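# Four arms sort stickered items into matching-color containers

## Task

Put every item into the container whose color matches the color of the sticker on that item.

## Robot and tools

Setup: four identical six-joint i2rt Big YAM arms, named arm1, arm2, arm3 and arm4. Each has a two-finger gripper and a wrist camera (armN_cam_wrist). Four fixed room cameras are also available: cam_room_a1, cam_room_a2, cam_room_b1 and cam_room_b2. The hand reaches roughly 1.0 m from the joint1 axis.

Foot poses in the scene frame (metres, quaternion w,x,y,z). Each foot faces along its own +x.
- arm1: (-0.644, +1.377, +0.914), quat (+0.682, +0.007, +0.004, +0.731)
- arm2: (-0.655, -0.555, +0.928), quat (+0.747, +0.002, +0.000, -0.665)
- arm3: (+0.651, -1.332, +0.868), quat (+0.663, -0.004, -0.006, -0.748)
- arm4: (+0.648, +0.477, +0.879), quat (+0.687, +0.001, +0.003, +0.727)

Frames: there is a single scene frame. Its origin is on the floor and +z is up. "hand" is the point between the finger pads, about 1 cm short of the fingertips. The fingers extend along the hand's +z and close along its y. The printed hand position can be off, more so at long reach. hand_target is where the hand would be at the joint targets currently held.

Tool move. Each robot gets its own optional object, keyed by its name. A robot that is omitted gets no new command but may keep pushing toward its old target. A robot's object may hold:
- joints: absolute targets by name.
  - joint1_rad -2.879..2.879: base yaw, positive is counter-clockwise seen from above, 0 faces along the foot's +x.
  - joint2_rad 0..3.141: shoulder. 0 means the upper arm points back, roughly level. Increasing raises it and swings it forward.
  - joint3_rad 0..3.019: elbow. 0 is folded; increasing opens it.
  - joint4_rad -1.692..1.57: hand pitch, positive tips the fingers up.
  - joint5_rad -1.57..1.57: sideways swing, positive is to the arm's right.
  - joint6_rad -2.094..2.094: roll, positive is clockwise seen from behind the hand.
  - gripper_m 0..0.093: gap between fingertips, in metres.
  - Done tolerances: ±0.045, 0.14, 0.09, 0.055, 0.03, 0.035 rad and ±0.003 m.
- target: one list of seven numbers [x, y, z, qw, qx, qy, qz]. It is an absolute hand pose in the scene frame, in metres plus a unit quaternion, in the same format as the printed "hand" line. The hand follows a straight line from its hand_target toward that pose. When target is given, joints may contain only gripper_m; otherwise the call is refused.
- speed: top speed along that path, 0.002..0.5 m/s, default 0.25. It is only allowed together with target. Rotation is capped at twice this value in rad/s.

All motions in one call start at once. Every hand path in the call finishes together, paced by the slowest. A path lasts 0.5 to 10 s and is cut off at 10 s. Paths do not avoid obstacles or other arms. Each control step clips the commanded pose to within 100 mm and 20 degrees of the measured pose, then solves damped IK, favouring position. Expect an error of a centimetre or more, plus overshoot and lag, worst when the arm is nearly straight.

cameras (on move and wait) is a list of camera names. Omitted, null or ["all"] returns all cameras; [] returns none. An unknown key or camera name makes the call invalid. A value out of range gets the call refused, and then the later move, wait and finished_scene calls in that reply are skipped.

Tool wait: seconds (0..10) plus optional cameras. It commands nothing and returns the full state.

Tool zoom_image: camera plus region [x0, y0, x1, y1] in pixels, origin at top-left, at most 504x504. It only works on a camera present in the newest image set.

Tool read_manual: returns licence texts only.

Tool finished_scene: takes scene, the current scene number. It is final. After ending the first scene, make no further calls in that same reply.

Reading results:
- "move:" lists each arm that was sent a motion, with "done" or its worst status word.
- "off_target": the joint stopped short and may still be pushing.
- "time_out": the joints keep nearby targets and keep pushing. on_its_own lists those that have not arrived; "held at" there is a target, not a reading. To relieve a push, command the joint to its reported position.
- "not_followed", "joint command not followed" or "pose unreachable": a self- or inter-arm clearance check held the arm back. A gripper command in the same call is still carried out.
- "as last shown" marks robots that were not commanded. Their status reads "not commanded" and their other lines are repeated.
- Joint velocities are in rad/s (gripper in m/s); "within noise" means the arm is at rest.
- Joint torques are in Nm, in joint order, and include gravity. Entries 3 and 4 wrap at ±28.
- Images may lag the state slightly.

Gripping:
- Closed on nothing, gripper_m reads 0.000-0.003.
- In free air the reading can be up to 0.003 m wider than the real gap.
- On a hard part at full force it reads up to 0.005 m narrower, or up to 0.002 m wider.
- Commanding about 0.005 m under the first-contact reading gives full force (roughly 50-64 N per pad). Go deeper for soft, small or round items, but soft items get crushed.
- To release, command a gap well above the current reading.

Hazards:
- Arms push on when they touch something.
- Hard robot-robot presses end the scene. This includes one gripper closing on another arm's fingers. No state line reports contact between robots.
- Fingers, gripper housings and cameras of different arms are not protected by the clearance check.
- Do not knock items off the work area or onto the floor.
- Do not drop parts from a height, release them while moving, or slam into fixed or heavy objects.
- Loose items may get bumped occasionally.
- Sustained loads, outstretched poses or pushing against obstacles heat the motors. A MOTOR HOT line appears at 85 °C. At 100 °C that arm goes limp for 30-60 s or more, and its keys then read limit_stop_at_motor_heat; resend those targets afterwards.
- The scene keeps running while you think, holding the last command.
- Favour smooth moves that use little effort.

Each tool is called as name([rows], argument=value, ...), one row to a line, values as JSON.

## Session

move(arm1={"joints":{"joint1_rad":1.5,"joint4_rad":-1.6,"joint5_rad":0,"joint6_rad":0}}, arm2={"joints":{"joint1_rad":-1.69,"joint4_rad":-1.6,"joint5_rad":0,"joint6_rad":0}}, arm3={"joints":{"joint1_rad":1.69,"joint4_rad":-1.6,"joint5_rad":0,"joint6_rad":0}}, arm4={"joints":{"joint1_rad":-1.53,"joint4_rad":-1.6,"joint5_rad":0,"joint6_rad":0}})

Scene clock: 1.93 s.
Joint torques (N m): arm1=[-0.97 4.78 10.85 1.1 -0.02 -0.03] | arm2=[0.26 5.36 7.25 1.92 0.01 0.21] | arm3=[2.2 3.9 7.25 1.42 0.01 -0.12] | arm4=[0.97 8.35 4.78 1.14 0.09 -0.08]
Motor temperatures (°C): arm1=[21 23 27 23 21 21 21] | arm2=[23 24 26 22 22 20 23] | arm3=[24 23 23 23 24 23 23] | arm4=[22 21 23 22 24 21 24]
Heat: arm1: hottest joint3_rad 27 °C; arm2: hottest joint3_rad 26 °C; arm3: hottest joint1_rad 24 °C; arm4: hottest joint5_rad 24 °C.
move: arm1 done; arm2 done; arm3 done; arm4 done
Joint velocities: within noise
arm1.joint_positions: joint1_rad=+1.493 joint2_rad=+0.560 joint3_rad=+1.361 joint4_rad=-1.588 joint5_rad=+0.000 joint6_rad=+0.008 gripper_m=+0.09399
arm1.joint_status: all done
arm1.hand: x=-0.8141 y=+1.3782 z=+1.4043 quat_wxyz=(-0.001, +0.921, -0.008, -0.389) (m; scene frame)
arm1.hand_target: x=-0.8097 y=+1.3767 z=+1.4133 quat_wxyz=(-0.001, +0.919, +0.000, -0.395) (m; scene frame)
arm1.hand_status: not commanded
arm2.joint_positions: joint1_rad=-1.685 joint2_rad=+0.483 joint3_rad=+1.641 joint4_rad=-1.585 joint5_rad=+0.000 joint6_rad=-0.015 gripper_m=+0.09398
arm2.joint_status: all done
arm2.hand: x=-0.7531 y=-0.5571 z=+1.5417 quat_wxyz=(+0.005, -0.841, -0.008, +0.541) (m; scene frame)
arm2.hand_target: x=-0.7468 y=-0.5566 z=+1.5434 quat_wxyz=(+0.002, -0.841, +0.000, +0.541) (m; scene frame)
arm2.hand_status: not commanded
arm3.joint_positions: joint1_rad=+1.678 joint2_rad=+0.645 joint3_rad=+1.695 joint4_rad=-1.593 joint5_rad=+0.001 joint6_rad=+0.007 gripper_m=+0.09398
arm3.joint_status: all done
arm3.hand: x=+0.8126 y=-1.3259 z=+1.4831 quat_wxyz=(-0.492, -0.006, -0.871, +0.008) (m; scene frame)
arm3.hand_target: x=+0.8086 y=-1.3238 z=+1.4880 quat_wxyz=(-0.496, +0.003, -0.868, +0.006) (m; scene frame)
arm3.hand_status: not commanded
arm4.joint_positions: joint1_rad=-1.528 joint2_rad=+0.437 joint3_rad=+1.709 joint4_rad=-1.589 joint5_rad=+0.001 joint6_rad=+0.014 gripper_m=+0.09398
arm4.joint_status: all done
arm4.hand: x=+0.7065 y=+0.4845 z=+1.5187 quat_wxyz=(-0.584, +0.035, -0.811, -0.032) (m; scene frame)
arm4.hand_target: x=+0.7014 y=+0.4840 z=+1.5204 quat_wxyz=(-0.585, +0.040, -0.810, -0.027) (m; scene frame)
arm4.hand_status: not commanded
pictures: arm1_cam_wrist, arm2_cam_wrist, arm3_cam_wrist, arm4_cam_wrist, cam_room_a1, cam_room_a2, cam_room_b1, cam_room_b2
Images, in order (width x height): arm1_cam_wrist 672x504, arm2_cam_wrist 672x504, arm3_cam_wrist 672x504, arm4_cam_wrist 672x504, cam_room_a1 672x504, cam_room_a2 672x504, cam_room_b1 672x504, cam_room_b2 672x504.

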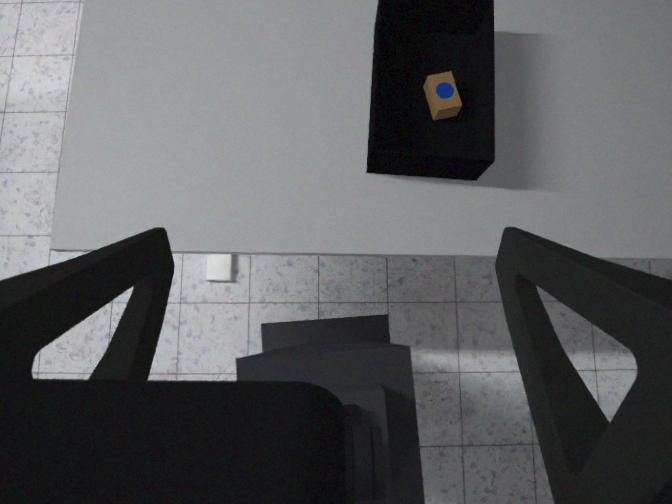

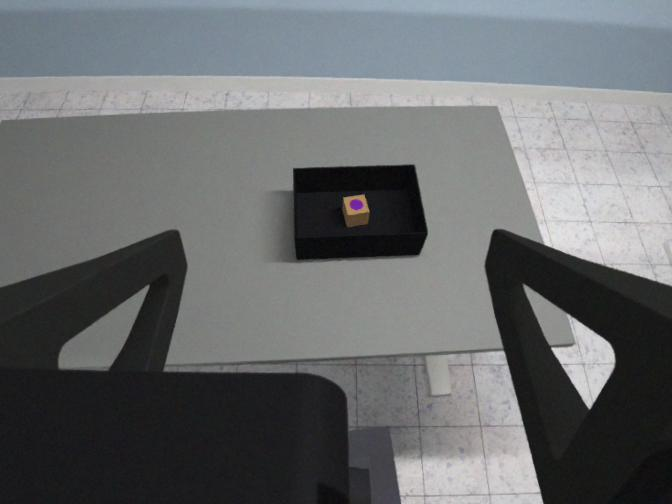

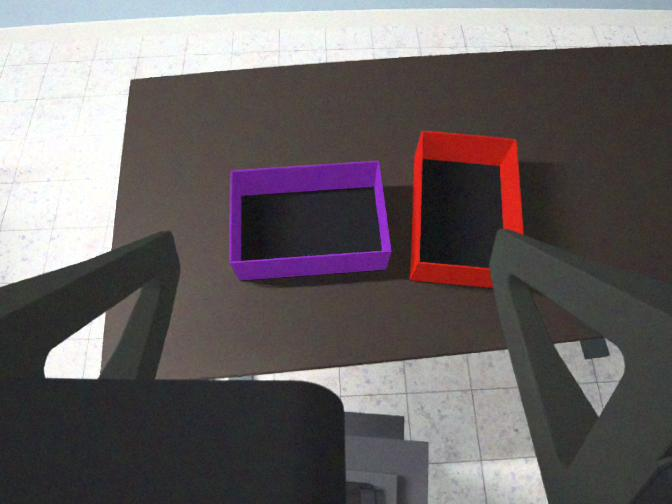

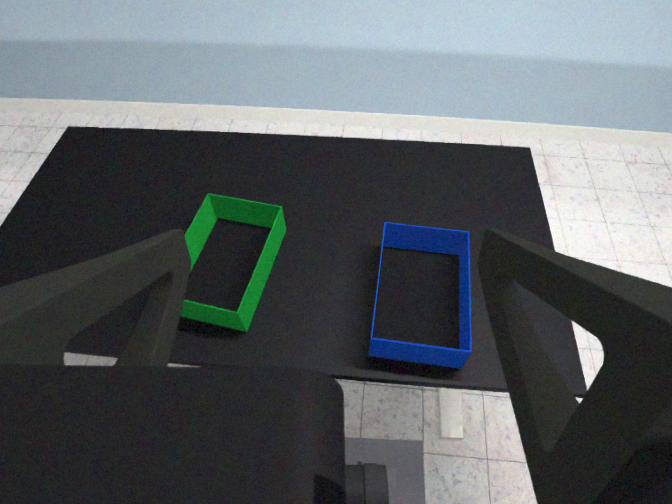

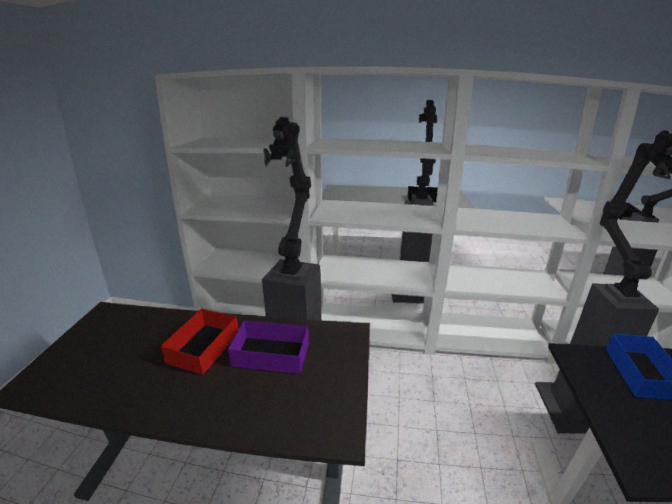

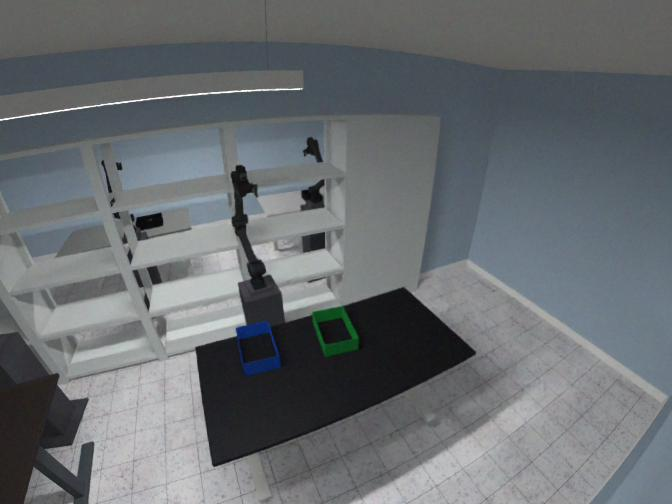

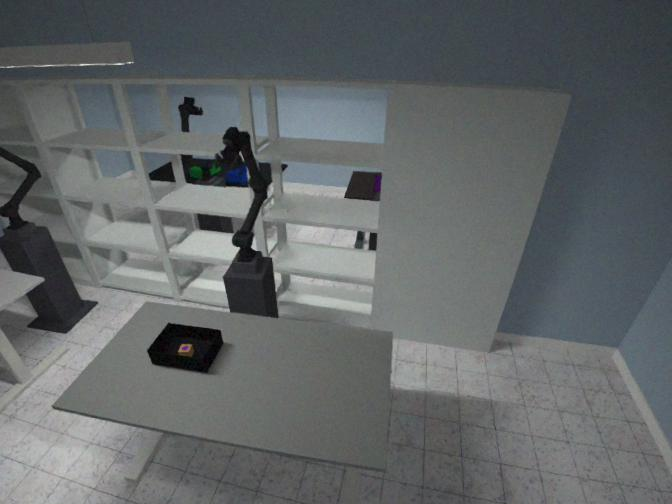

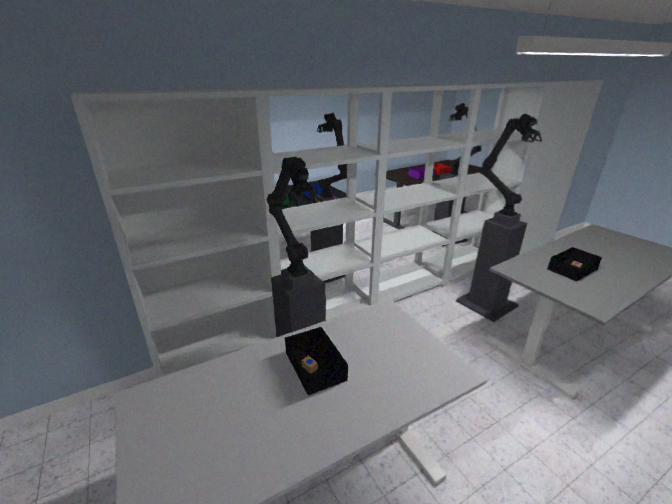

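move(arm1={"target":[-1.225,1.59,0.94,0.0227,-0.976,0.172,0.1285],"speed":0.4}, arm2={"target":[-1.31,-0.505,0.94,0.0057,-0.990,0.0432,0.1304],"speed":0.4}, arm3={"joints":{"joint1_rad":-2.05,"joint2_rad":0.7,"joint3_rad":0.9,"joint4_rad":-1.2}}, arm4={"joints":{"joint1_rad":0.75,"joint2_rad":0.7,"joint3_rad":0.9,"joint4_rad":-1.2}}, cameras=["arm1_cam_wrist","arm2_cam_wrist"])

Scene clock: 18.77 s.
Joint torques (N m): arm1=[-3.25 -16.73 13.9 0.34 0.08 0.06] | arm2=[1.49 -21.89 13.68 0.61 0.12 0.22] | arm3=[0.62 -3.08 9.29 1.29 -0.06 -0.1] | arm4=[1.08 -2.84 9.24 1.35 0.15 -0.07]
Motor temperatures (°C): arm1=[21 24 29 23 21 21 21] | arm2=[23 24 27 22 22 20 23] | arm3=[24 23 24 23 24 23 23] | arm4=[22 22 24 22 24 21 24]
Heat: arm1: hottest joint3_rad 29 °C; arm2: hottest joint3_rad 27 °C; arm3: hottest joint1_rad 24 °C; arm4: hottest joint3_rad 24 °C.
move: arm1 off_target; arm2 off_target; arm3 done; arm4 done
Joint velocities: within noise
arm1.joint_positions: joint1_rad=+1.162 joint2_rad=+1.976 joint3_rad=+1.371 joint4_rad=-0.774 joint5_rad=+0.001 joint6_rad=-0.010 gripper_m=+0.09399
arm1.joint_status: not commanded
arm1.hand: x=-1.2046 y=+1.5762 z=+0.9145 quat_wxyz=(-0.017, +0.981, -0.163, -0.102) (m; scene frame)
arm1.hand_target: x=-1.2236 y=+1.5896 z=+0.9406 quat_wxyz=(-0.023, +0.976, -0.172, -0.129) (m; scene frame)
arm1.hand_status: off_target (0.035 m and 3.3 deg from the pose sent, 0.655 m and 36.0 deg at the start)
arm2.joint_positions: joint1_rad=-1.774 joint2_rad=+2.045 joint3_rad=+1.496 joint4_rad=-0.793 joint5_rad=-0.004 joint6_rad=-0.003 gripper_m=+0.09398
arm2.joint_status: not commanded
arm2.hand: x=-1.2898 y=-0.5008 z=+0.9224 quat_wxyz=(+0.005, -0.993, +0.041, +0.113) (m; scene frame)
arm2.hand_target: x=-1.3090 y=-0.5051 z=+0.9404 quat_wxyz=(+0.005, -0.990, +0.043, +0.131) (m; scene frame)
arm2.hand_status: off_target (0.027 m and 2.0 deg from the pose sent, 0.822 m and 50.8 deg at the start)
arm3.joint_positions: joint1_rad=-2.040 joint2_rad=+0.709 joint3_rad=+0.902 joint4_rad=-1.205 joint5_rad=+0.002 joint6_rad=+0.004 gripper_m=+0.09403
arm3.joint_status: all done
arm3.hand: x=+0.4144 y=-1.1685 z=+1.1564 quat_wxyz=(+0.074, -0.920, +0.283, +0.261) (m; scene frame)
arm3.hand_target: x=+0.4162 y=-1.1668 z=+1.1587 quat_wxyz=(+0.077, -0.917, +0.285, +0.266) (m; scene frame)
arm3.hand_status: not commanded
arm4.joint_positions: joint1_rad=+0.748 joint2_rad=+0.712 joint3_rad=+0.898 joint4_rad=-1.214 joint5_rad=-0.002 joint6_rad=+0.012 gripper_m=+0.09401
arm4.joint_status: all done
arm4.hand: x=+0.4455 y=+0.6744 z=+1.1669 quat_wxyz=(-0.095, +0.891, -0.366, -0.251) (m; scene frame)
arm4.hand_target: x=+0.4444 y=+0.6754 z=+1.1729 quat_wxyz=(-0.102, +0.890, -0.359, -0.263) (m; scene frame)
arm4.hand_status: not commanded
pictures: arm1_cam_wrist, arm2_cam_wrist
Images, in order (width x height): arm1_cam_wrist 672x504, arm2_cam_wrist 672x504.

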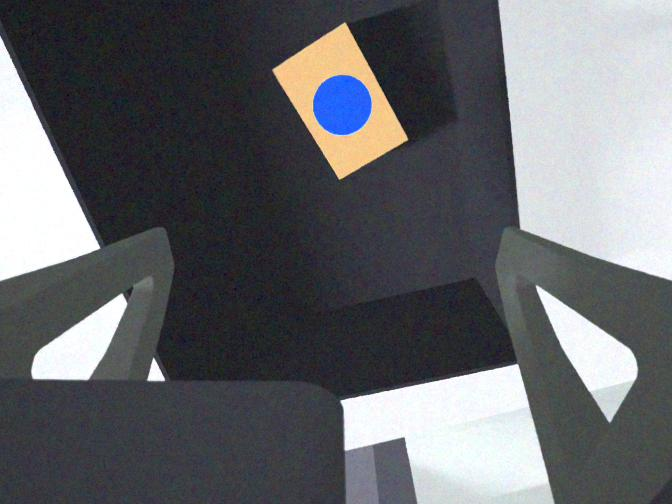

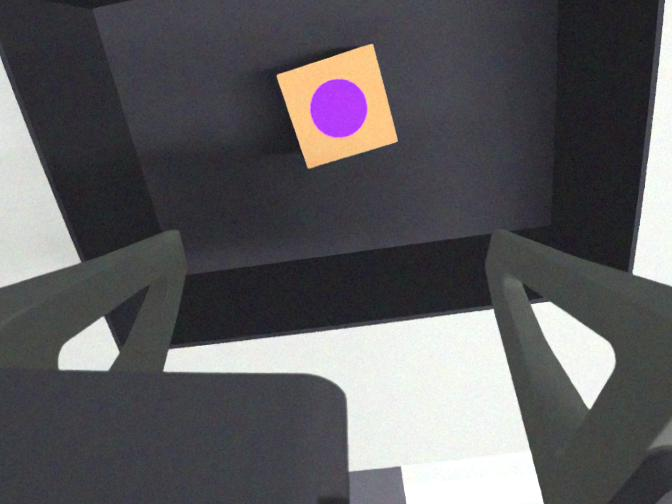

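move(arm1={"target":[-1.232,1.592,0.83,-0.0125,-0.9868,-0.095,0.130]}, arm2={"target":[-1.322,-0.498,0.83,-0.0136,-0.986,-0.1036,0.130]}, cameras=["arm1_cam_wrist","arm2_cam_wrist"])

Scene clock: 32.23 s.
Joint torques (N m): arm1=[-2.37 -16.79 12.21 1.14 -0.14 -0.04] | arm2=[-0.03 -20.84 12.49 1.8 -0.29 -0.08] | arm3=[0.56 -3.02 9.28 1.28 -0.06 -0.1] | arm4=[0.56 -3.02 9.09 1.31 0.13 -0.09]
Motor temperatures (°C): arm1=[21 25 31 23 21 21 21] | arm2=[23 25 29 22 22 20 23] | arm3=[24 23 25 23 24 23 23] | arm4=[22 22 26 22 24 21 24]
Heat: arm1: hottest joint3_rad 31 °C; arm2: hottest joint3_rad 29 °C; arm3: hottest joint3_rad 25 °C; arm4: hottest joint3_rad 26 °C.
move: arm1 off_target; arm2 off_target
Joint velocities: within noise
arm1.joint_positions: joint1_rad=+1.124 joint2_rad=+2.160 joint3_rad=+1.380 joint4_rad=-0.640 joint5_rad=-0.137 joint6_rad=-0.556 gripper_m=+0.09400
arm1.joint_status: not commanded
arm1.hand: x=-1.2092 y=+1.5764 z=+0.8190 quat_wxyz=(+0.025, +0.990, +0.094, -0.106) (m; scene frame)
arm1.hand_target: x=-1.2307 y=+1.5916 z=+0.8309 quat_wxyz=(+0.012, +0.987, +0.095, -0.130) (m; scene frame)
arm1.hand_status: off_target (0.030 m and 3.2 deg from the pose sent, 0.090 m and 30.1 deg at the start)
arm2.joint_positions: joint1_rad=-1.785 joint2_rad=+2.216 joint3_rad=+1.511 joint4_rad=-0.651 joint5_rad=-0.080 joint6_rad=-0.290 gripper_m=+0.09398
arm2.joint_status: not commanded
arm2.hand: x=-1.3005 y=-0.5055 z=+0.8301 quat_wxyz=(-0.017, -0.989, -0.100, +0.112) (m; scene frame)
arm2.hand_target: x=-1.3209 y=-0.4981 z=+0.8308 quat_wxyz=(-0.013, -0.986, -0.104, +0.130) (m; scene frame)
arm2.hand_status: off_target (0.023 m and 2.2 deg from the pose sent, 0.098 m and 16.8 deg at the start)
arm3, arm4: as last shown
arm3.hand_target: x=+0.4162 y=-1.1667 z=+1.1587 quat_wxyz=(+0.077, -0.917, +0.285, +0.266) (m; scene frame)
arm4.hand_target: x=+0.4444 y=+0.6754 z=+1.1729 quat_wxyz=(-0.102, +0.890, -0.359, -0.262) (m; scene frame)
pictures: arm1_cam_wrist, arm2_cam_wrist
Images, in order (width x height): arm1_cam_wrist 672x504, arm2_cam_wrist 672x504.

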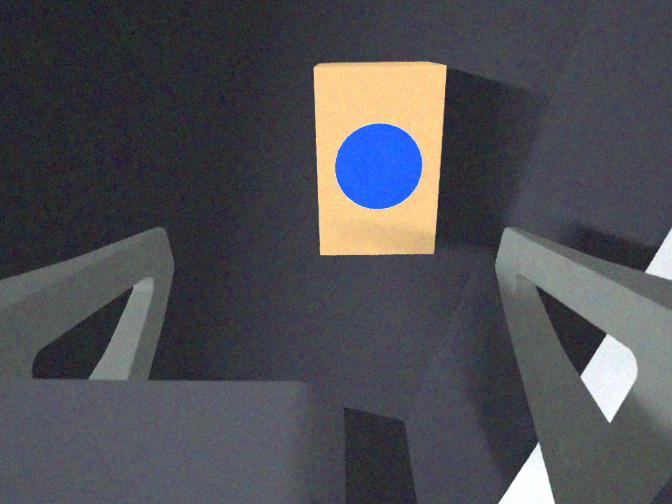

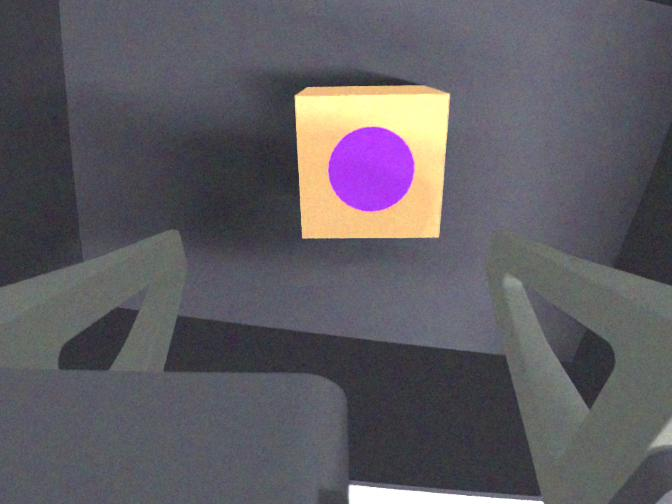

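move(arm1={"target":[-1.233,1.602,0.746,-0.0125,-0.9868,-0.095,0.130]}, arm2={"target":[-1.319,-0.488,0.729,-0.0136,-0.986,-0.1036,0.130]}, cameras=["arm1_cam_wrist","arm2_cam_wrist"])

Scene clock: 42.07 s.
Joint torques (N m): arm1=[-2.37 -18.14 10.41 1.2 -0.11 -0.09] | arm2=[0.03 -21.13 10.25 1.63 -0.27 -0.06] | arm3=[0.62 -2.96 9.26 1.28 -0.06 -0.1] | arm4=[0.85 -3.31 9.07 1.43 0.12 -0.08]
Motor temperatures (°C): arm1=[21 24 31 23 21 21 21] | arm2=[23 25 31 22 22 20 23] | arm3=[24 23 25 23 24 23 23] | arm4=[22 22 28 22 24 21 24]
Heat: arm1: hottest joint3_rad 31 °C; arm2: hottest joint3_rad 31 °C; arm3: hottest joint3_rad 25 °C; arm4: hottest joint3_rad 28 °C.
move: arm1 off_target; arm2 off_target
Joint velocities: within noise
arm1.joint_positions: joint1_rad=+1.109 joint2_rad=+2.333 joint3_rad=+1.416 joint4_rad=-0.506 joint5_rad=-0.143 joint6_rad=-0.572 gripper_m=+0.09398
arm1.joint_status: not commanded
arm1.hand: x=-1.2110 y=+1.5856 z=+0.7343 quat_wxyz=(+0.027, +0.990, +0.095, -0.106) (m; scene frame)
arm1.hand_target: x=-1.2319 y=+1.6017 z=+0.7469 quat_wxyz=(+0.012, +0.987, +0.095, -0.130) (m; scene frame)
arm1.hand_status: off_target (0.030 m and 3.2 deg from the pose sent, 0.081 m and 3.1 deg at the start)
arm2.joint_positions: joint1_rad=-1.801 joint2_rad=+2.393 joint3_rad=+1.548 joint4_rad=-0.486 joint5_rad=-0.084 joint6_rad=-0.308 gripper_m=+0.09395
arm2.joint_status: not commanded
arm2.hand: x=-1.3097 y=-0.4946 z=+0.7394 quat_wxyz=(-0.014, -0.987, -0.102, +0.124) (m; scene frame)
arm2.hand_target: x=-1.3183 y=-0.4880 z=+0.7293 quat_wxyz=(-0.013, -0.986, -0.104, +0.130) (m; scene frame)
arm2.hand_status: off_target (0.015 m and 0.7 deg from the pose sent, 0.104 m and 2.2 deg at the start)
arm3: as last shown
arm4.joint_positions: joint1_rad=+0.748 joint2_rad=+0.711 joint3_rad=+0.898 joint4_rad=-1.214 joint5_rad=-0.002 joint6_rad=+0.012 gripper_m=+0.09401
arm4.joint_status: not commanded
arm4.hand: x=+0.4455 y=+0.6744 z=+1.1670 quat_wxyz=(-0.095, +0.891, -0.366, -0.251) (m; scene frame)
arm4.hand_target: x=+0.4444 y=+0.6754 z=+1.1730 quat_wxyz=(-0.102, +0.890, -0.359, -0.263) (m; scene frame)
arm4.hand_status: not commanded
pictures: arm1_cam_wrist, arm2_cam_wrist
Images, in order (width x height): arm1_cam_wrist 672x504, arm2_cam_wrist 672x504.

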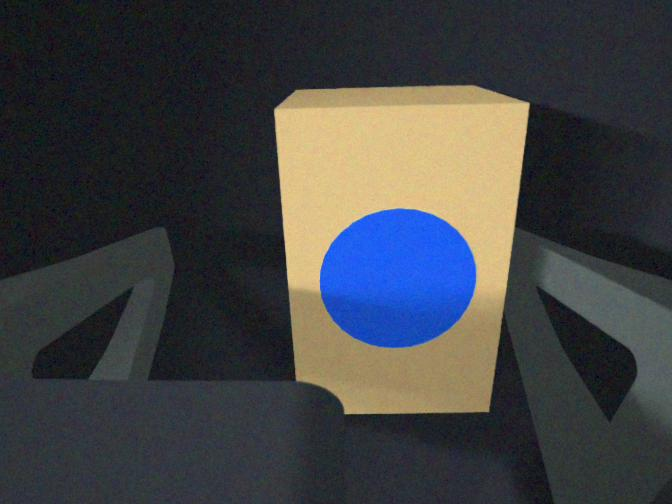

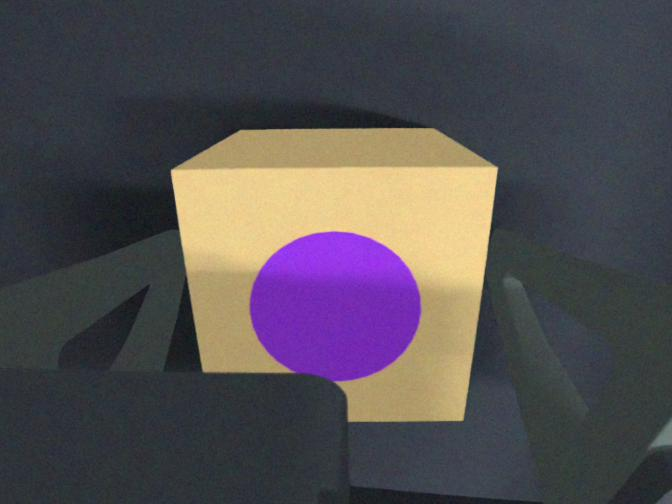

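move(arm1={"target":[-1.236,1.617,0.746,-0.0125,-0.9868,-0.095,0.130]}, arm2={"joints":{"gripper_m":0.045}}, cameras=["arm1_cam_wrist"])

Scene clock: 46.50 s.
Joint torques (N m): arm1=[-3.19 -17.2 11.25 0.46 -0.08 -0.09] | arm2=[-0.03 -21.19 10.25 1.63 -0.26 -0.05] | arm3=[0.67 -3.08 9.29 1.32 -0.06 -0.09] | arm4=[1.08 -2.9 9.1 1.29 0.15 -0.08]
Motor temperatures (°C): arm1=[21 25 31 23 21 21 21] | arm2=[23 26 30 22 22 20 23] | arm3=[24 23 25 23 24 23 23] | arm4=[22 22 28 22 24 21 24]
Heat: arm1: hottest joint3_rad 31 °C; arm2: hottest joint3_rad 30 °C; arm3: hottest joint3_rad 25 °C; arm4: hottest joint3_rad 28 °C.
move: arm1 off_target; arm2 off_target
Joint velocities: within noise
arm1.joint_positions: joint1_rad=+1.092 joint2_rad=+2.333 joint3_rad=+1.446 joint4_rad=-0.506 joint5_rad=-0.147 joint6_rad=-0.591 gripper_m=+0.09398
arm1.joint_status: not commanded
arm1.hand: x=-1.2224 y=+1.6010 z=+0.7429 quat_wxyz=(+0.020, +0.988, +0.096, -0.120) (m; scene frame)
arm1.hand_target: x=-1.2352 y=+1.6168 z=+0.7465 quat_wxyz=(+0.012, +0.987, +0.095, -0.130) (m; scene frame)
arm1.hand_status: off_target (0.021 m and 1.4 deg from the pose sent, 0.042 m and 3.2 deg at the start)
arm2.joint_positions: joint1_rad=-1.801 joint2_rad=+2.393 joint3_rad=+1.548 joint4_rad=-0.486 joint5_rad=-0.085 joint6_rad=-0.308 gripper_m=+0.05275
arm2.joint_status: gripper_m off_target (ended at +0.05278, target +0.04500)
arm2.hand: x=-1.3097 y=-0.4946 z=+0.7394 quat_wxyz=(-0.015, -0.987, -0.102, +0.124) (m; scene frame)
arm2.hand_target: x=-1.3183 y=-0.4880 z=+0.7293 quat_wxyz=(-0.014, -0.986, -0.104, +0.130) (m; scene frame)
arm2.hand_status: not commanded
arm3, arm4: as last shown
arm4.hand_target: x=+0.4444 y=+0.6754 z=+1.1729 quat_wxyz=(-0.102, +0.890, -0.359, -0.263) (m; scene frame)
pictures: arm1_cam_wrist
Images, in order (width x height): arm1_cam_wrist 672x504.

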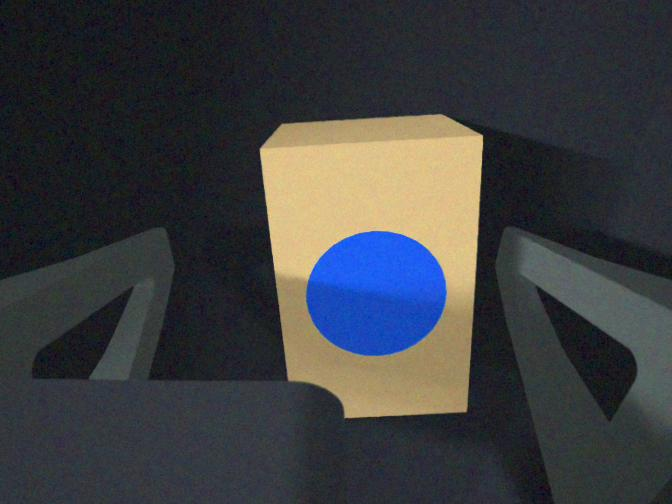

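move(arm1={"joints":{"gripper_m":0.03}}, arm2={"target":[-1.2,-0.49,1.0,-0.0136,-0.986,-0.1036,0.130],"speed":0.35}, cameras=[])

move(arm1={"target":[-1.12,1.55,1.0,-0.0125,-0.9868,-0.095,0.130],"speed":0.35}, arm2={"joints":{"joint1_rad":0.9,"joint2_rad":0.7,"joint3_rad":0.85,"joint4_rad":-1.1,"joint5_rad":0,"joint6_rad":0}}, cameras=["arm1_cam_wrist","arm2_cam_wrist"])

Scene clock: 55.93 s.
Joint torques (N m): arm1=[-2.32 -16.97 11.03 0.35 -0.05 -0.09] | arm2=[-0.03 -16.79 9.07 0.81 -0.3 -0.08] | arm3=[0.5 -3.14 9.22 1.26 -0.07 -0.1] | arm4=[1.2 -3.31 9.06 1.44 0.12 -0.13]
Motor temperatures (°C): arm1=[21 25 32 23 21 21 21] | arm2=[23 26 30 22 22 20 23] | arm3=[24 23 25 23 24 23 23] | arm4=[22 22 29 22 24 21 24]
Heat: arm1: hottest joint3_rad 32 °C; arm2: hottest joint3_rad 30 °C; arm3: hottest joint3_rad 25 °C; arm4: hottest joint3_rad 29 °C.
move: arm1 off_target; arm2 off_target
Joint velocities: within noise
arm1.joint_positions: joint1_rad=+1.087 joint2_rad=+2.333 joint3_rad=+1.447 joint4_rad=-0.506 joint5_rad=-0.146 joint6_rad=-0.593 gripper_m=+0.04379
arm1.joint_status: gripper_m off_target (ended at +0.04381, target +0.03000)
arm1.hand: x=-1.2217 y=+1.6039 z=+0.7430 quat_wxyz=(+0.019, +0.988, +0.095, -0.121) (m; scene frame)
arm1.hand_target: x=-1.2351 y=+1.6169 z=+0.7464 quat_wxyz=(+0.012, +0.987, +0.095, -0.130) (m; scene frame)
arm1.hand_status: not commanded
arm2.joint_positions: joint1_rad=-1.827 joint2_rad=+1.724 joint3_rad=+1.254 joint4_rad=-0.820 joint5_rad=-0.091 joint6_rad=-0.330 gripper_m=+0.05275
arm2.joint_status: not commanded
arm2.hand: x=-1.2078 y=-0.4935 z=+1.0109 quat_wxyz=(-0.010, -0.984, -0.101, +0.145) (m; scene frame)
arm2.hand_target: x=-1.1999 y=-0.4901 z=+1.0002 quat_wxyz=(-0.014, -0.986, -0.103, +0.130) (m; scene frame)
arm2.hand_status: off_target (0.014 m and 1.8 deg from the pose sent, 0.283 m and 0.7 deg at the start)
arm3, arm4: as last shown
pictures: none
No camera images: "cameras" was empty.

Scene clock: 58.17 s.
Joint torques (N m): arm1=[-0.73 -10.58 9.87 0.42 -0.04 0.1] | arm2=[0.97 -3.66 10.61 1.46 0.14 0.21] | arm3=[0.67 -2.9 9.28 1.25 -0.06 -0.09] | arm4=[0.67 -3.25 9.11 1.32 0.19 -0.08]
Motor temperatures (°C): arm1=[21 25 32 23 21 21 21] | arm2=[23 26 30 22 22 20 23] | arm3=[24 23 25 23 24 23 23] | arm4=[22 22 29 22 24 21 24]
Heat: arm1: hottest joint3_rad 32 °C; arm2: hottest joint3_rad 30 °C; arm3: hottest joint3_rad 25 °C; arm4: hottest joint3_rad 29 °C.
move: arm1 done; arm2 done
Joint velocities: within noise
arm1.joint_positions: joint1_rad=+1.098 joint2_rad=+1.651 joint3_rad=+1.156 joint4_rad=-0.858 joint5_rad=-0.142 joint6_rad=-0.580 gripper_m=+0.04379
arm1.joint_status: not commanded
arm1.hand: x=-1.1199 y=+1.5552 z=+1.0023 quat_wxyz=(+0.009, +0.986, +0.095, -0.136) (m; scene frame)
arm1.hand_target: x=-1.1200 y=+1.5501 z=+1.0000 quat_wxyz=(+0.012, +0.987, +0.095, -0.130) (m; scene frame)
arm1.hand_status: done (0.006 m and 0.8 deg from the pose sent, 0.282 m and 1.3 deg at the start)
arm2.joint_positions: joint1_rad=+0.897 joint2_rad=+0.706 joint3_rad=+0.861 joint4_rad=-1.088 joint5_rad=-0.003 joint6_rad=-0.015 gripper_m=+0.05276
arm2.joint_status: all done
arm2.hand: x=-0.3984 y=-0.7161 z=+1.2156 quat_wxyz=(-0.302, -0.254, -0.915, +0.085) (m; scene frame)
arm2.hand_target: x=-0.4025 y=-0.7132 z=+1.2098 quat_wxyz=(-0.294, -0.261, -0.916, +0.082) (m; scene frame)
arm2.hand_status: not commanded
arm3, arm4: as last shown
pictures: arm1_cam_wrist, arm2_cam_wrist
Images, in order (width x height): arm1_cam_wrist 672x504, arm2_cam_wrist 672x504.

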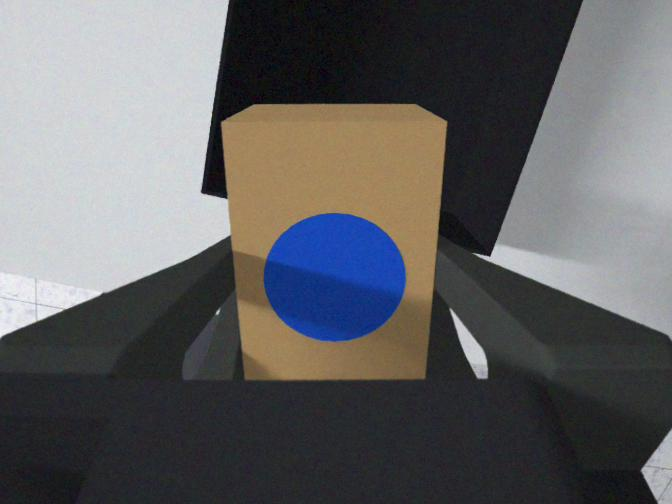

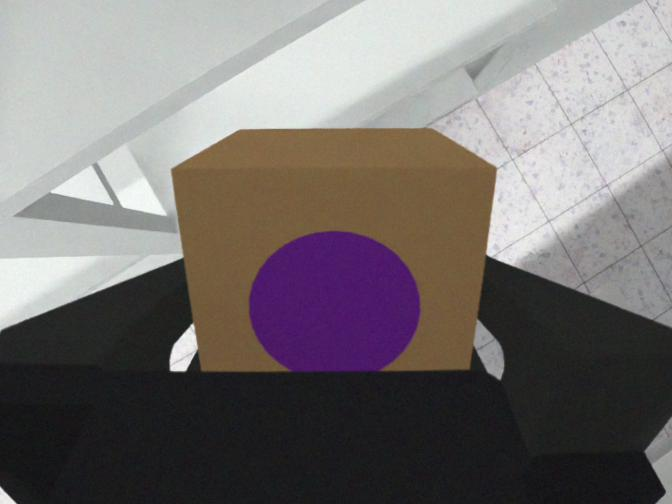

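move(arm1={"joints":{"joint1_rad":-2.15,"joint2_rad":0.7,"joint3_rad":0.85,"joint4_rad":-1.1,"joint5_rad":0,"joint6_rad":0}}, arm2={"target":[-0.18,-0.8,1.1,0.210,0.2275,0.949,-0.0504]}, cameras=[])

move(arm1={"target":[-0.18,1.13,1.1,0.210,0.2275,0.949,-0.0504]}, arm2={"target":[0.025,-0.9,1.07,0.152,0.230,0.960,-0.0364],"speed":0.2}, cameras=["arm1_cam_wrist","arm2_cam_wrist"])

Scene clock: 71.60 s.
Joint torques (N m): arm1=[-2.02 -0.21 11.82 1.11 -0.04 0.1] | arm2=[1.44 -14.51 15.5 1.95 -0.18 0.07] | arm3=[0.62 -3.02 9.26 1.31 -0.07 -0.1] | arm4=[0.79 -2.78 9.07 1.43 0.13 -0.08]
Motor temperatures (°C): arm1=[21 25 32 23 21 21 22] | arm2=[23 26 31 22 22 20 24] | arm3=[24 23 26 23 24 23 23] | arm4=[22 22 30 22 24 21 24]
Heat: arm1: hottest joint3_rad 32 °C; arm2: hottest joint3_rad 31 °C; arm3: hottest joint3_rad 26 °C; arm4: hottest joint3_rad 30 °C.
move: arm1 done; arm2 off_target
Joint velocities: within noise
arm1.joint_positions: joint1_rad=-2.145 joint2_rad=+0.708 joint3_rad=+0.846 joint4_rad=-1.091 joint5_rad=+0.002 joint6_rad=-0.007 gripper_m=+0.04383
arm1.joint_status: all done
arm1.hand: x=-0.3771 y=+1.2306 z=+1.1882 quat_wxyz=(-0.287, -0.235, -0.926, +0.079) (m; scene frame)
arm1.hand_target: x=-0.3797 y=+1.2306 z=+1.1913 quat_wxyz=(-0.288, -0.240, -0.924, +0.078) (m; scene frame)
arm1.hand_status: not commanded
arm2.joint_positions: joint1_rad=+0.972 joint2_rad=+1.502 joint3_rad=+1.135 joint4_rad=-0.839 joint5_rad=+0.006 joint6_rad=-0.004 gripper_m=+0.05276
arm2.joint_status: not commanded
arm2.hand: x=-0.2053 y=-0.7925 z=+1.0724 quat_wxyz=(-0.176, -0.233, -0.955, +0.045) (m; scene frame)
arm2.hand_target: x=-0.1818 y=-0.7989 z=+1.1005 quat_wxyz=(-0.210, -0.228, -0.949, +0.050) (m; scene frame)
arm2.hand_status: off_target (0.038 m and 4.1 deg from the pose sent, 0.261 m and 12.3 deg at the start)
arm3, arm4: as last shown
pictures: none
No camera images: "cameras" was empty.

Scene clock: 73.67 s.
Joint torques (N m): arm1=[-0.97 -10.4 16.55 1.55 -0.06 -0.03] | arm2=[1.61 -23.88 16.51 0.73 -0.09 0.13] | arm3=[0.56 -3.19 9.28 1.29 -0.07 -0.1] | arm4=[0.73 -3.08 9.02 1.37 0.14 -0.08]
Motor temperatures (°C): arm1=[21 25 32 23 21 21 22] | arm2=[23 26 32 22 22 20 24] | arm3=[24 23 26 23 24 23 23] | arm4=[22 22 31 22 24 21 24]
Heat: arm1: hottest joint3_rad 32 °C; arm2: hottest joint3_rad 32 °C; arm3: hottest joint3_rad 26 °C; arm4: hottest joint3_rad 31 °C.
move: arm1 off_target; arm2 off_target
Joint velocities: within noise
arm1.joint_positions: joint1_rad=-2.144 joint2_rad=+1.453 joint3_rad=+1.128 joint4_rad=-0.877 joint5_rad=-0.013 joint6_rad=-0.012 gripper_m=+0.04383
arm1.joint_status: not commanded
arm1.hand: x=-0.2062 y=+1.1386 z=+1.0675 quat_wxyz=(-0.171, -0.239, -0.955, +0.041) (m; scene frame)
arm1.hand_target: x=-0.1821 y=+1.1313 z=+1.1006 quat_wxyz=(-0.210, -0.228, -0.949, +0.050) (m; scene frame)
arm1.hand_status: off_target (0.043 m and 4.8 deg from the pose sent, 0.238 m and 9.8 deg at the start)
arm2.joint_positions: joint1_rad=+0.977 joint2_rad=+2.189 joint3_rad=+2.103 joint4_rad=-1.200 joint5_rad=+0.006 joint6_rad=-0.004 gripper_m=+0.05276
arm2.joint_status: not commanded
arm2.hand: x=+0.0077 y=-0.8998 z=+1.0576 quat_wxyz=(-0.138, -0.232, -0.962, +0.035) (m; scene frame)
arm2.hand_target: x=+0.0238 y=-0.8995 z=+1.0700 quat_wxyz=(-0.153, -0.230, -0.960, +0.036) (m; scene frame)
arm2.hand_status: off_target (0.021 m and 1.6 deg from the pose sent, 0.254 m and 3.0 deg at the start)
arm3, arm4: as last shown
pictures: arm1_cam_wrist, arm2_cam_wrist
Images, in order (width x height): arm1_cam_wrist 672x504, arm2_cam_wrist 672x504.

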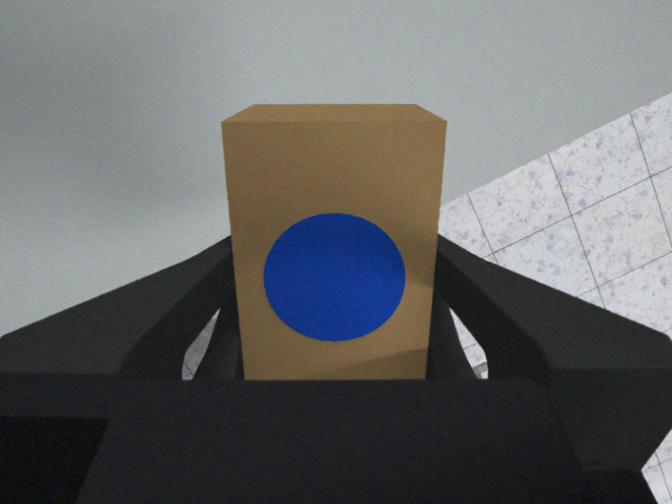

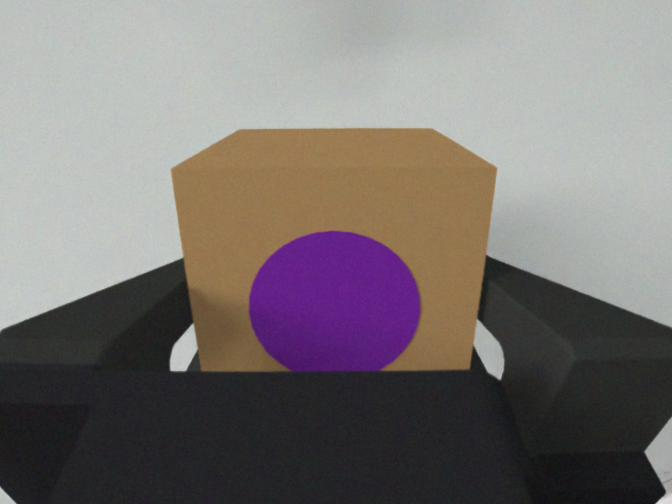

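move(arm1={"target":[0.025,1.03,1.07,0.152,0.230,0.960,-0.0364],"speed":0.2}, arm2={"target":[0.025,-0.9,1.0,0.152,0.230,0.960,-0.0364],"speed":0.1}, cameras=[])

move(arm1={"target":[0.025,1.03,1.0,0.152,0.230,0.960,-0.0364],"speed":0.1}, arm2={"target":[0.025,-0.9,0.98,0.152,0.230,0.960,-0.0364],"speed":0.06}, cameras=["arm1_cam_wrist","arm2_cam_wrist"])

Scene clock: 80.73 s.
Joint torques (N m): arm1=[-1.08 -20.37 17.05 0.53 0.1 0.08] | arm2=[1.44 -23.65 10.33 2.18 -0.08 0.13] | arm3=[0.67 -3.19 9.21 1.31 -0.08 -0.1] | arm4=[1.26 -3.14 9.03 1.43 0.16 -0.05]
Motor temperatures (°C): arm1=[21 25 33 23 21 21 22] | arm2=[23 26 33 22 22 20 24] | arm3=[24 23 26 23 24 23 23] | arm4=[22 21 31 22 24 21 24]
Heat: arm1: hottest joint3_rad 33 °C; arm2: hottest joint3_rad 33 °C; arm3: hottest joint3_rad 26 °C; arm4: hottest joint3_rad 31 °C.
move: arm1 off_target; arm2 off_target
Joint velocities: within noise
arm1.joint_positions: joint1_rad=-2.131 joint2_rad=+2.151 joint3_rad=+2.067 joint4_rad=-1.210 joint5_rad=-0.010 joint6_rad=-0.012 gripper_m=+0.04383
arm1.joint_status: not commanded
arm1.hand: x=+0.0063 y=+1.0313 z=+1.0418 quat_wxyz=(-0.126, -0.235, -0.963, +0.030) (m; scene frame)
arm1.hand_target: x=+0.0234 y=+1.0310 z=+1.0702 quat_wxyz=(-0.153, -0.230, -0.960, +0.036) (m; scene frame)
arm1.hand_status: off_target (0.034 m and 3.1 deg from the pose sent, 0.255 m and 2.5 deg at the start)
arm2.joint_positions: joint1_rad=+0.977 joint2_rad=+2.216 joint3_rad=+2.050 joint4_rad=-1.074 joint5_rad=+0.006 joint6_rad=-0.004 gripper_m=+0.05276
arm2.joint_status: not commanded
arm2.hand: x=+0.0201 y=-0.9061 z=+1.0224 quat_wxyz=(-0.159, -0.232, -0.959, +0.040) (m; scene frame)
arm2.hand_target: x=+0.0243 y=-0.8998 z=+1.0003 quat_wxyz=(-0.152, -0.230, -0.960, +0.036) (m; scene frame)
arm2.hand_status: off_target (0.024 m and 1.0 deg from the pose sent, 0.060 m and 1.6 deg at the start)
arm3.joint_positions: joint1_rad=-2.040 joint2_rad=+0.709 joint3_rad=+0.902 joint4_rad=-1.205 joint5_rad=+0.002 joint6_rad=+0.004 gripper_m=+0.09403
arm3.joint_status: not commanded
arm3.hand: x=+0.4144 y=-1.1685 z=+1.1564 quat_wxyz=(+0.074, -0.920, +0.283, +0.261) (m; scene frame)
arm3.hand_target: x=+0.4162 y=-1.1667 z=+1.1587 quat_wxyz=(+0.077, -0.917, +0.285, +0.266) (m; scene frame)
arm3.hand_status: not commanded
arm4: as last shown
pictures: none
No camera images: "cameras" was empty.

Scene clock: 82.07 s.
Joint torques (N m): arm1=[-1.32 -18.55 10.78 1.43 0.06 0.08] | arm2=[1.61 -22.95 9.81 2.17 -0.07 0.12] | arm3=[0.56 -2.96 9.25 1.26 -0.06 -0.11] | arm4=[1.2 -3.19 9.05 1.28 0.16 -0.09]
Motor temperatures (°C): arm1=[21 25 33 23 21 21 22] | arm2=[23 26 33 22 22 20 24] | arm3=[24 23 26 23 24 23 23] | arm4=[22 21 31 22 24 21 24]
Heat: arm1: hottest joint3_rad 33 °C; arm2: hottest joint3_rad 33 °C; arm3: hottest joint3_rad 26 °C; arm4: hottest joint3_rad 31 °C.
move: arm1 off_target; arm2 off_target
Joint velocities: within noise
arm1.joint_positions: joint1_rad=-2.131 joint2_rad=+2.166 joint3_rad=+2.007 joint4_rad=-1.077 joint5_rad=-0.010 joint6_rad=-0.012 gripper_m=+0.04383
arm1.joint_status: not commanded
arm1.hand: x=+0.0188 y=+1.0244 z=+1.0139 quat_wxyz=(-0.155, -0.233, -0.959, +0.037) (m; scene frame)
arm1.hand_target: x=+0.0246 y=+1.0302 z=+1.0001 quat_wxyz=(-0.152, -0.230, -0.961, +0.036) (m; scene frame)
arm1.hand_status: off_target (0.016 m and 0.5 deg from the pose sent, 0.046 m and 3.1 deg at the start)
arm2.joint_positions: joint1_rad=+0.977 joint2_rad=+2.220 joint3_rad=+2.025 joint4_rad=-1.031 joint5_rad=+0.006 joint6_rad=-0.004 gripper_m=+0.05276
arm2.joint_status: not commanded
arm2.hand: x=+0.0223 y=-0.9072 z=+1.0119 quat_wxyz=(-0.166, -0.231, -0.958, +0.042) (m; scene frame)
arm2.hand_target: x=+0.0237 y=-0.8996 z=+0.9804 quat_wxyz=(-0.152, -0.230, -0.961, +0.036) (m; scene frame)
arm2.hand_status: off_target (0.033 m and 1.8 deg from the pose sent, 0.043 m and 1.0 deg at the start)
arm3, arm4: as last shown
pictures: arm1_cam_wrist, arm2_cam_wrist
Images, in order (width x height): arm1_cam_wrist 672x504, arm2_cam_wrist 672x504.

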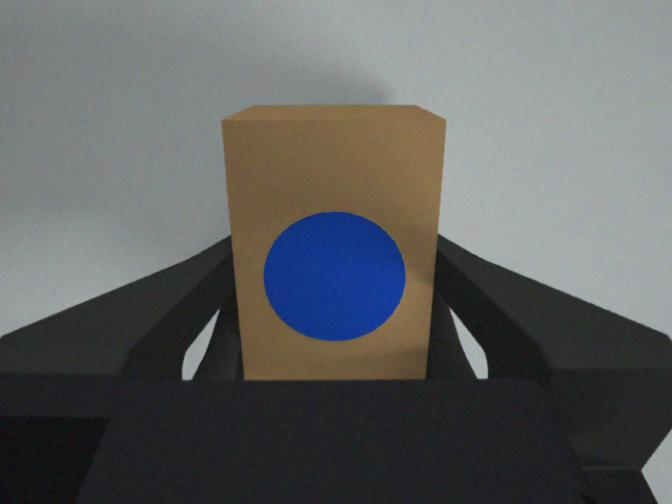

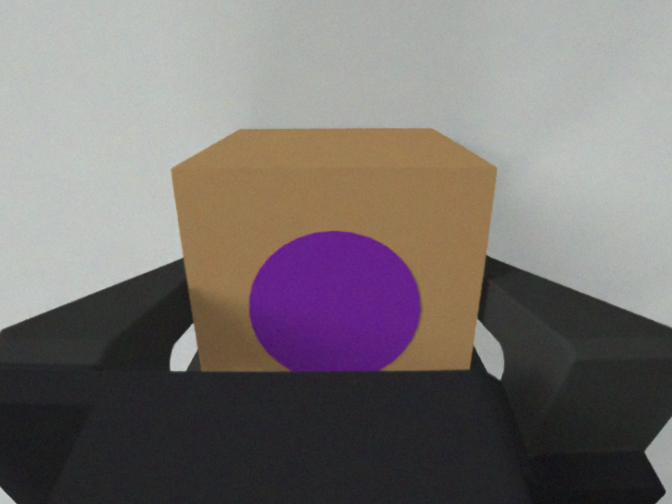

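move(arm1={"target":[0.025,1.03,0.985,0.152,0.230,0.960,-0.0364],"speed":0.06}, arm2={"target":[0.025,-0.9,0.965,0.152,0.230,0.960,-0.0364],"speed":0.06}, cameras=[])

Scene clock: 86.47 s.
Joint torques (N m): arm1=[-0.79 -18.08 9.17 1.89 0.11 0.12] | arm2=[1.61 -22.18 8.68 2.41 -0.06 0.13] | arm3=[0.56 -3.02 9.26 1.29 -0.07 -0.1] | arm4=[0.79 -3.37 9.2 1.43 0.15 -0.06]
Motor temperatures (°C): arm1=[21 25 33 23 21 21 22] | arm2=[23 26 32 22 22 20 24] | arm3=[24 23 26 23 24 23 23] | arm4=[22 21 31 22 24 21 24]
Heat: arm1: hottest joint3_rad 33 °C; arm2: hottest joint3_rad 32 °C; arm3: hottest joint3_rad 26 °C; arm4: hottest joint3_rad 31 °C.
move: arm1 off_target; arm2 off_target
Joint velocities: within noise
arm1.joint_positions: joint1_rad=-2.131 joint2_rad=+2.166 joint3_rad=+2.001 joint4_rad=-1.052 joint5_rad=-0.010 joint6_rad=-0.012 gripper_m=+0.04383
arm1.joint_status: not commanded
arm1.hand: x=+0.0224 y=+1.0224 z=+1.0132 quat_wxyz=(-0.164, -0.233, -0.958, +0.040) (m; scene frame)
arm1.hand_target: x=+0.0240 y=+1.0303 z=+0.9854 quat_wxyz=(-0.152, -0.230, -0.961, +0.036) (m; scene frame)
arm1.hand_status: off_target (0.029 m and 1.5 deg from the pose sent, 0.030 m and 0.5 deg at the start)
arm2.joint_positions: joint1_rad=+0.977 joint2_rad=+2.220 joint3_rad=+2.017 joint4_rad=-1.003 joint5_rad=+0.005 joint6_rad=-0.004 gripper_m=+0.05276
arm2.joint_status: not commanded
arm2.hand: x=+0.0259 y=-0.9090 z=+1.0106 quat_wxyz=(-0.176, -0.231, -0.956, +0.044) (m; scene frame)
arm2.hand_target: x=+0.0229 y=-0.8993 z=+0.9660 quat_wxyz=(-0.152, -0.230, -0.961, +0.036) (m; scene frame)
arm2.hand_status: off_target (0.047 m and 2.9 deg from the pose sent, 0.048 m and 1.8 deg at the start)
arm3: as last shown
arm4.joint_positions: joint1_rad=+0.748 joint2_rad=+0.711 joint3_rad=+0.898 joint4_rad=-1.214 joint5_rad=-0.002 joint6_rad=+0.012 gripper_m=+0.09401
arm4.joint_status: not commanded
arm4.hand: x=+0.4455 y=+0.6744 z=+1.1670 quat_wxyz=(-0.095, +0.891, -0.366, -0.251) (m; scene frame)
arm4.hand_target: x=+0.4444 y=+0.6754 z=+1.1729 quat_wxyz=(-0.102, +0.890, -0.359, -0.263) (m; scene frame)
arm4.hand_status: not commanded
pictures: none
No camera images: "cameras" was empty.

move(arm1={"target":[0.022,1.024,1.01,0.164,0.233,0.958,-0.040],"joints":{"gripper_m":0.093}}, arm2={"target":[0.025,-0.907,1.008,0.176,0.231,0.956,-0.044],"joints":{"gripper_m":0.093}}, cameras=["arm1_cam_wrist","arm2_cam_wrist"])

move(arm1={"target":[-0.16,1.11,1.1,0.332,0.219,0.914,-0.0797],"speed":0.35}, arm2={"target":[-0.16,-0.81,1.1,0.332,0.219,0.914,-0.0797],"speed":0.35}, cameras=[])

Scene clock: 91.10 s.
Joint torques (N m): arm1=[-1.49 -21.07 11.71 1.02 -0.06 0.01] | arm2=[1.14 -26.05 10.3 1.5 -0.17 0.07] | arm3=[0.56 -2.96 9.24 1.32 -0.08 -0.09] | arm4=[0.79 -2.78 9.06 1.24 0.15 -0.06]
Motor temperatures (°C): arm1=[21 26 33 23 21 21 22] | arm2=[23 27 32 22 22 20 24] | arm3=[24 23 26 23 24 23 23] | arm4=[22 21 32 22 24 21 24]
Heat: arm1: hottest joint3_rad 33 °C; arm2: hottest joint3_rad 32 °C; arm3: hottest joint3_rad 26 °C; arm4: hottest joint3_rad 32 °C.
move: arm1 done; arm2 done
Joint velocities: within noise
arm1.joint_positions: joint1_rad=-2.133 joint2_rad=+2.168 joint3_rad=+1.981 joint4_rad=-1.044 joint5_rad=-0.007 joint6_rad=-0.010 gripper_m=+0.09296
arm1.joint_status: all done
arm1.hand: x=+0.0177 y=+1.0233 z=+1.0031 quat_wxyz=(-0.157, -0.235, -0.958, +0.039) (m; scene frame)
arm1.hand_target: x=+0.0219 y=+1.0240 z=+1.0099 quat_wxyz=(-0.164, -0.233, -0.958, +0.040) (m; scene frame)
arm1.hand_status: done (0.008 m and 0.9 deg from the pose sent, 0.004 m and 0.0 deg at the start)
arm2.joint_positions: joint1_rad=+0.974 joint2_rad=+2.218 joint3_rad=+2.011 joint4_rad=-0.994 joint5_rad=+0.010 joint6_rad=-0.003 gripper_m=+0.09293
arm2.joint_status: all done
arm2.hand: x=+0.0251 y=-0.9117 z=+1.0101 quat_wxyz=(-0.178, -0.233, -0.955, +0.047) (m; scene frame)
arm2.hand_target: x=+0.0249 y=-0.9072 z=+1.0081 quat_wxyz=(-0.176, -0.231, -0.956, +0.044) (m; scene frame)
arm2.hand_status: done (0.005 m and 0.5 deg from the pose sent, 0.004 m and 0.0 deg at the start)
arm3, arm4: as last shown
pictures: arm1_cam_wrist, arm2_cam_wrist
Images, in order (width x height): arm1_cam_wrist 672x504, arm2_cam_wrist 672x504.

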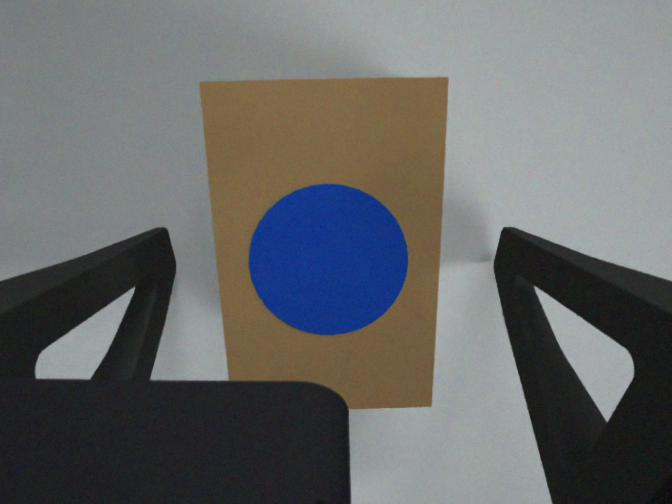

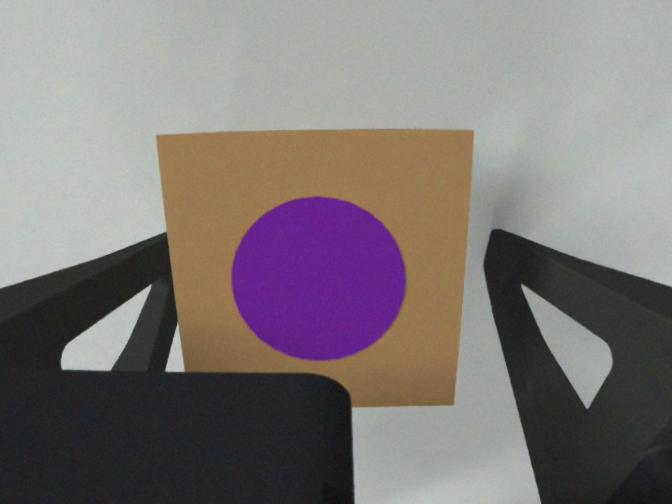

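Scene clock: 92.50 s.
Joint torques (N m): arm1=[-2.61 -7.88 11.07 2.3 -0.04 -0.07] | arm2=[1.32 -12.28 9.84 2.95 -0.17 0.06] | arm3=[0.62 -3.08 9.26 1.29 -0.08 -0.1] | arm4=[0.91 -3.25 9.1 1.39 0.17 -0.1]
Motor temperatures (°C): arm1=[21 26 33 23 21 21 22] | arm2=[23 27 32 22 22 20 24] | arm3=[24 23 26 23 24 23 23] | arm4=[22 21 32 22 24 21 24]
Heat: arm1: hottest joint3_rad 33 °C; arm2: hottest joint3_rad 32 °C; arm3: hottest joint3_rad 26 °C; arm4: hottest joint3_rad 32 °C.
move: arm1 done; arm2 off_target
Joint velocities: within noise
arm1.joint_positions: joint1_rad=-2.146 joint2_rad=+1.402 joint3_rad=+1.058 joint4_rad=-0.523 joint5_rad=-0.032 joint6_rad=-0.023 gripper_m=+0.09296
arm1.joint_status: not commanded
arm1.hand: x=-0.1617 y=+1.1167 z=+1.1030 quat_wxyz=(-0.329, -0.219, -0.915, +0.076) (m; scene frame)
arm1.hand_target: x=-0.1601 y=+1.1102 z=+1.0999 quat_wxyz=(-0.332, -0.219, -0.914, +0.080) (m; scene frame)
arm1.hand_status: done (0.008 m and 0.6 deg from the pose sent, 0.220 m and 21.3 deg at the start)
arm2.joint_positions: joint1_rad=+0.974 joint2_rad=+1.438 joint3_rad=+1.062 joint4_rad=-0.485 joint5_rad=+0.005 joint6_rad=-0.003 gripper_m=+0.09293
arm2.joint_status: not commanded
arm2.hand: x=-0.1627 y=-0.8136 z=+1.1149 quat_wxyz=(-0.338, -0.223, -0.911, +0.084) (m; scene frame)
arm2.hand_target: x=-0.1605 y=-0.8099 z=+1.1001 quat_wxyz=(-0.332, -0.219, -0.914, +0.080) (m; scene frame)
arm2.hand_status: off_target (0.016 m and 1.0 deg from the pose sent, 0.230 m and 18.7 deg at the start)
arm3, arm4: as last shown
pictures: none
No camera images: "cameras" was empty.


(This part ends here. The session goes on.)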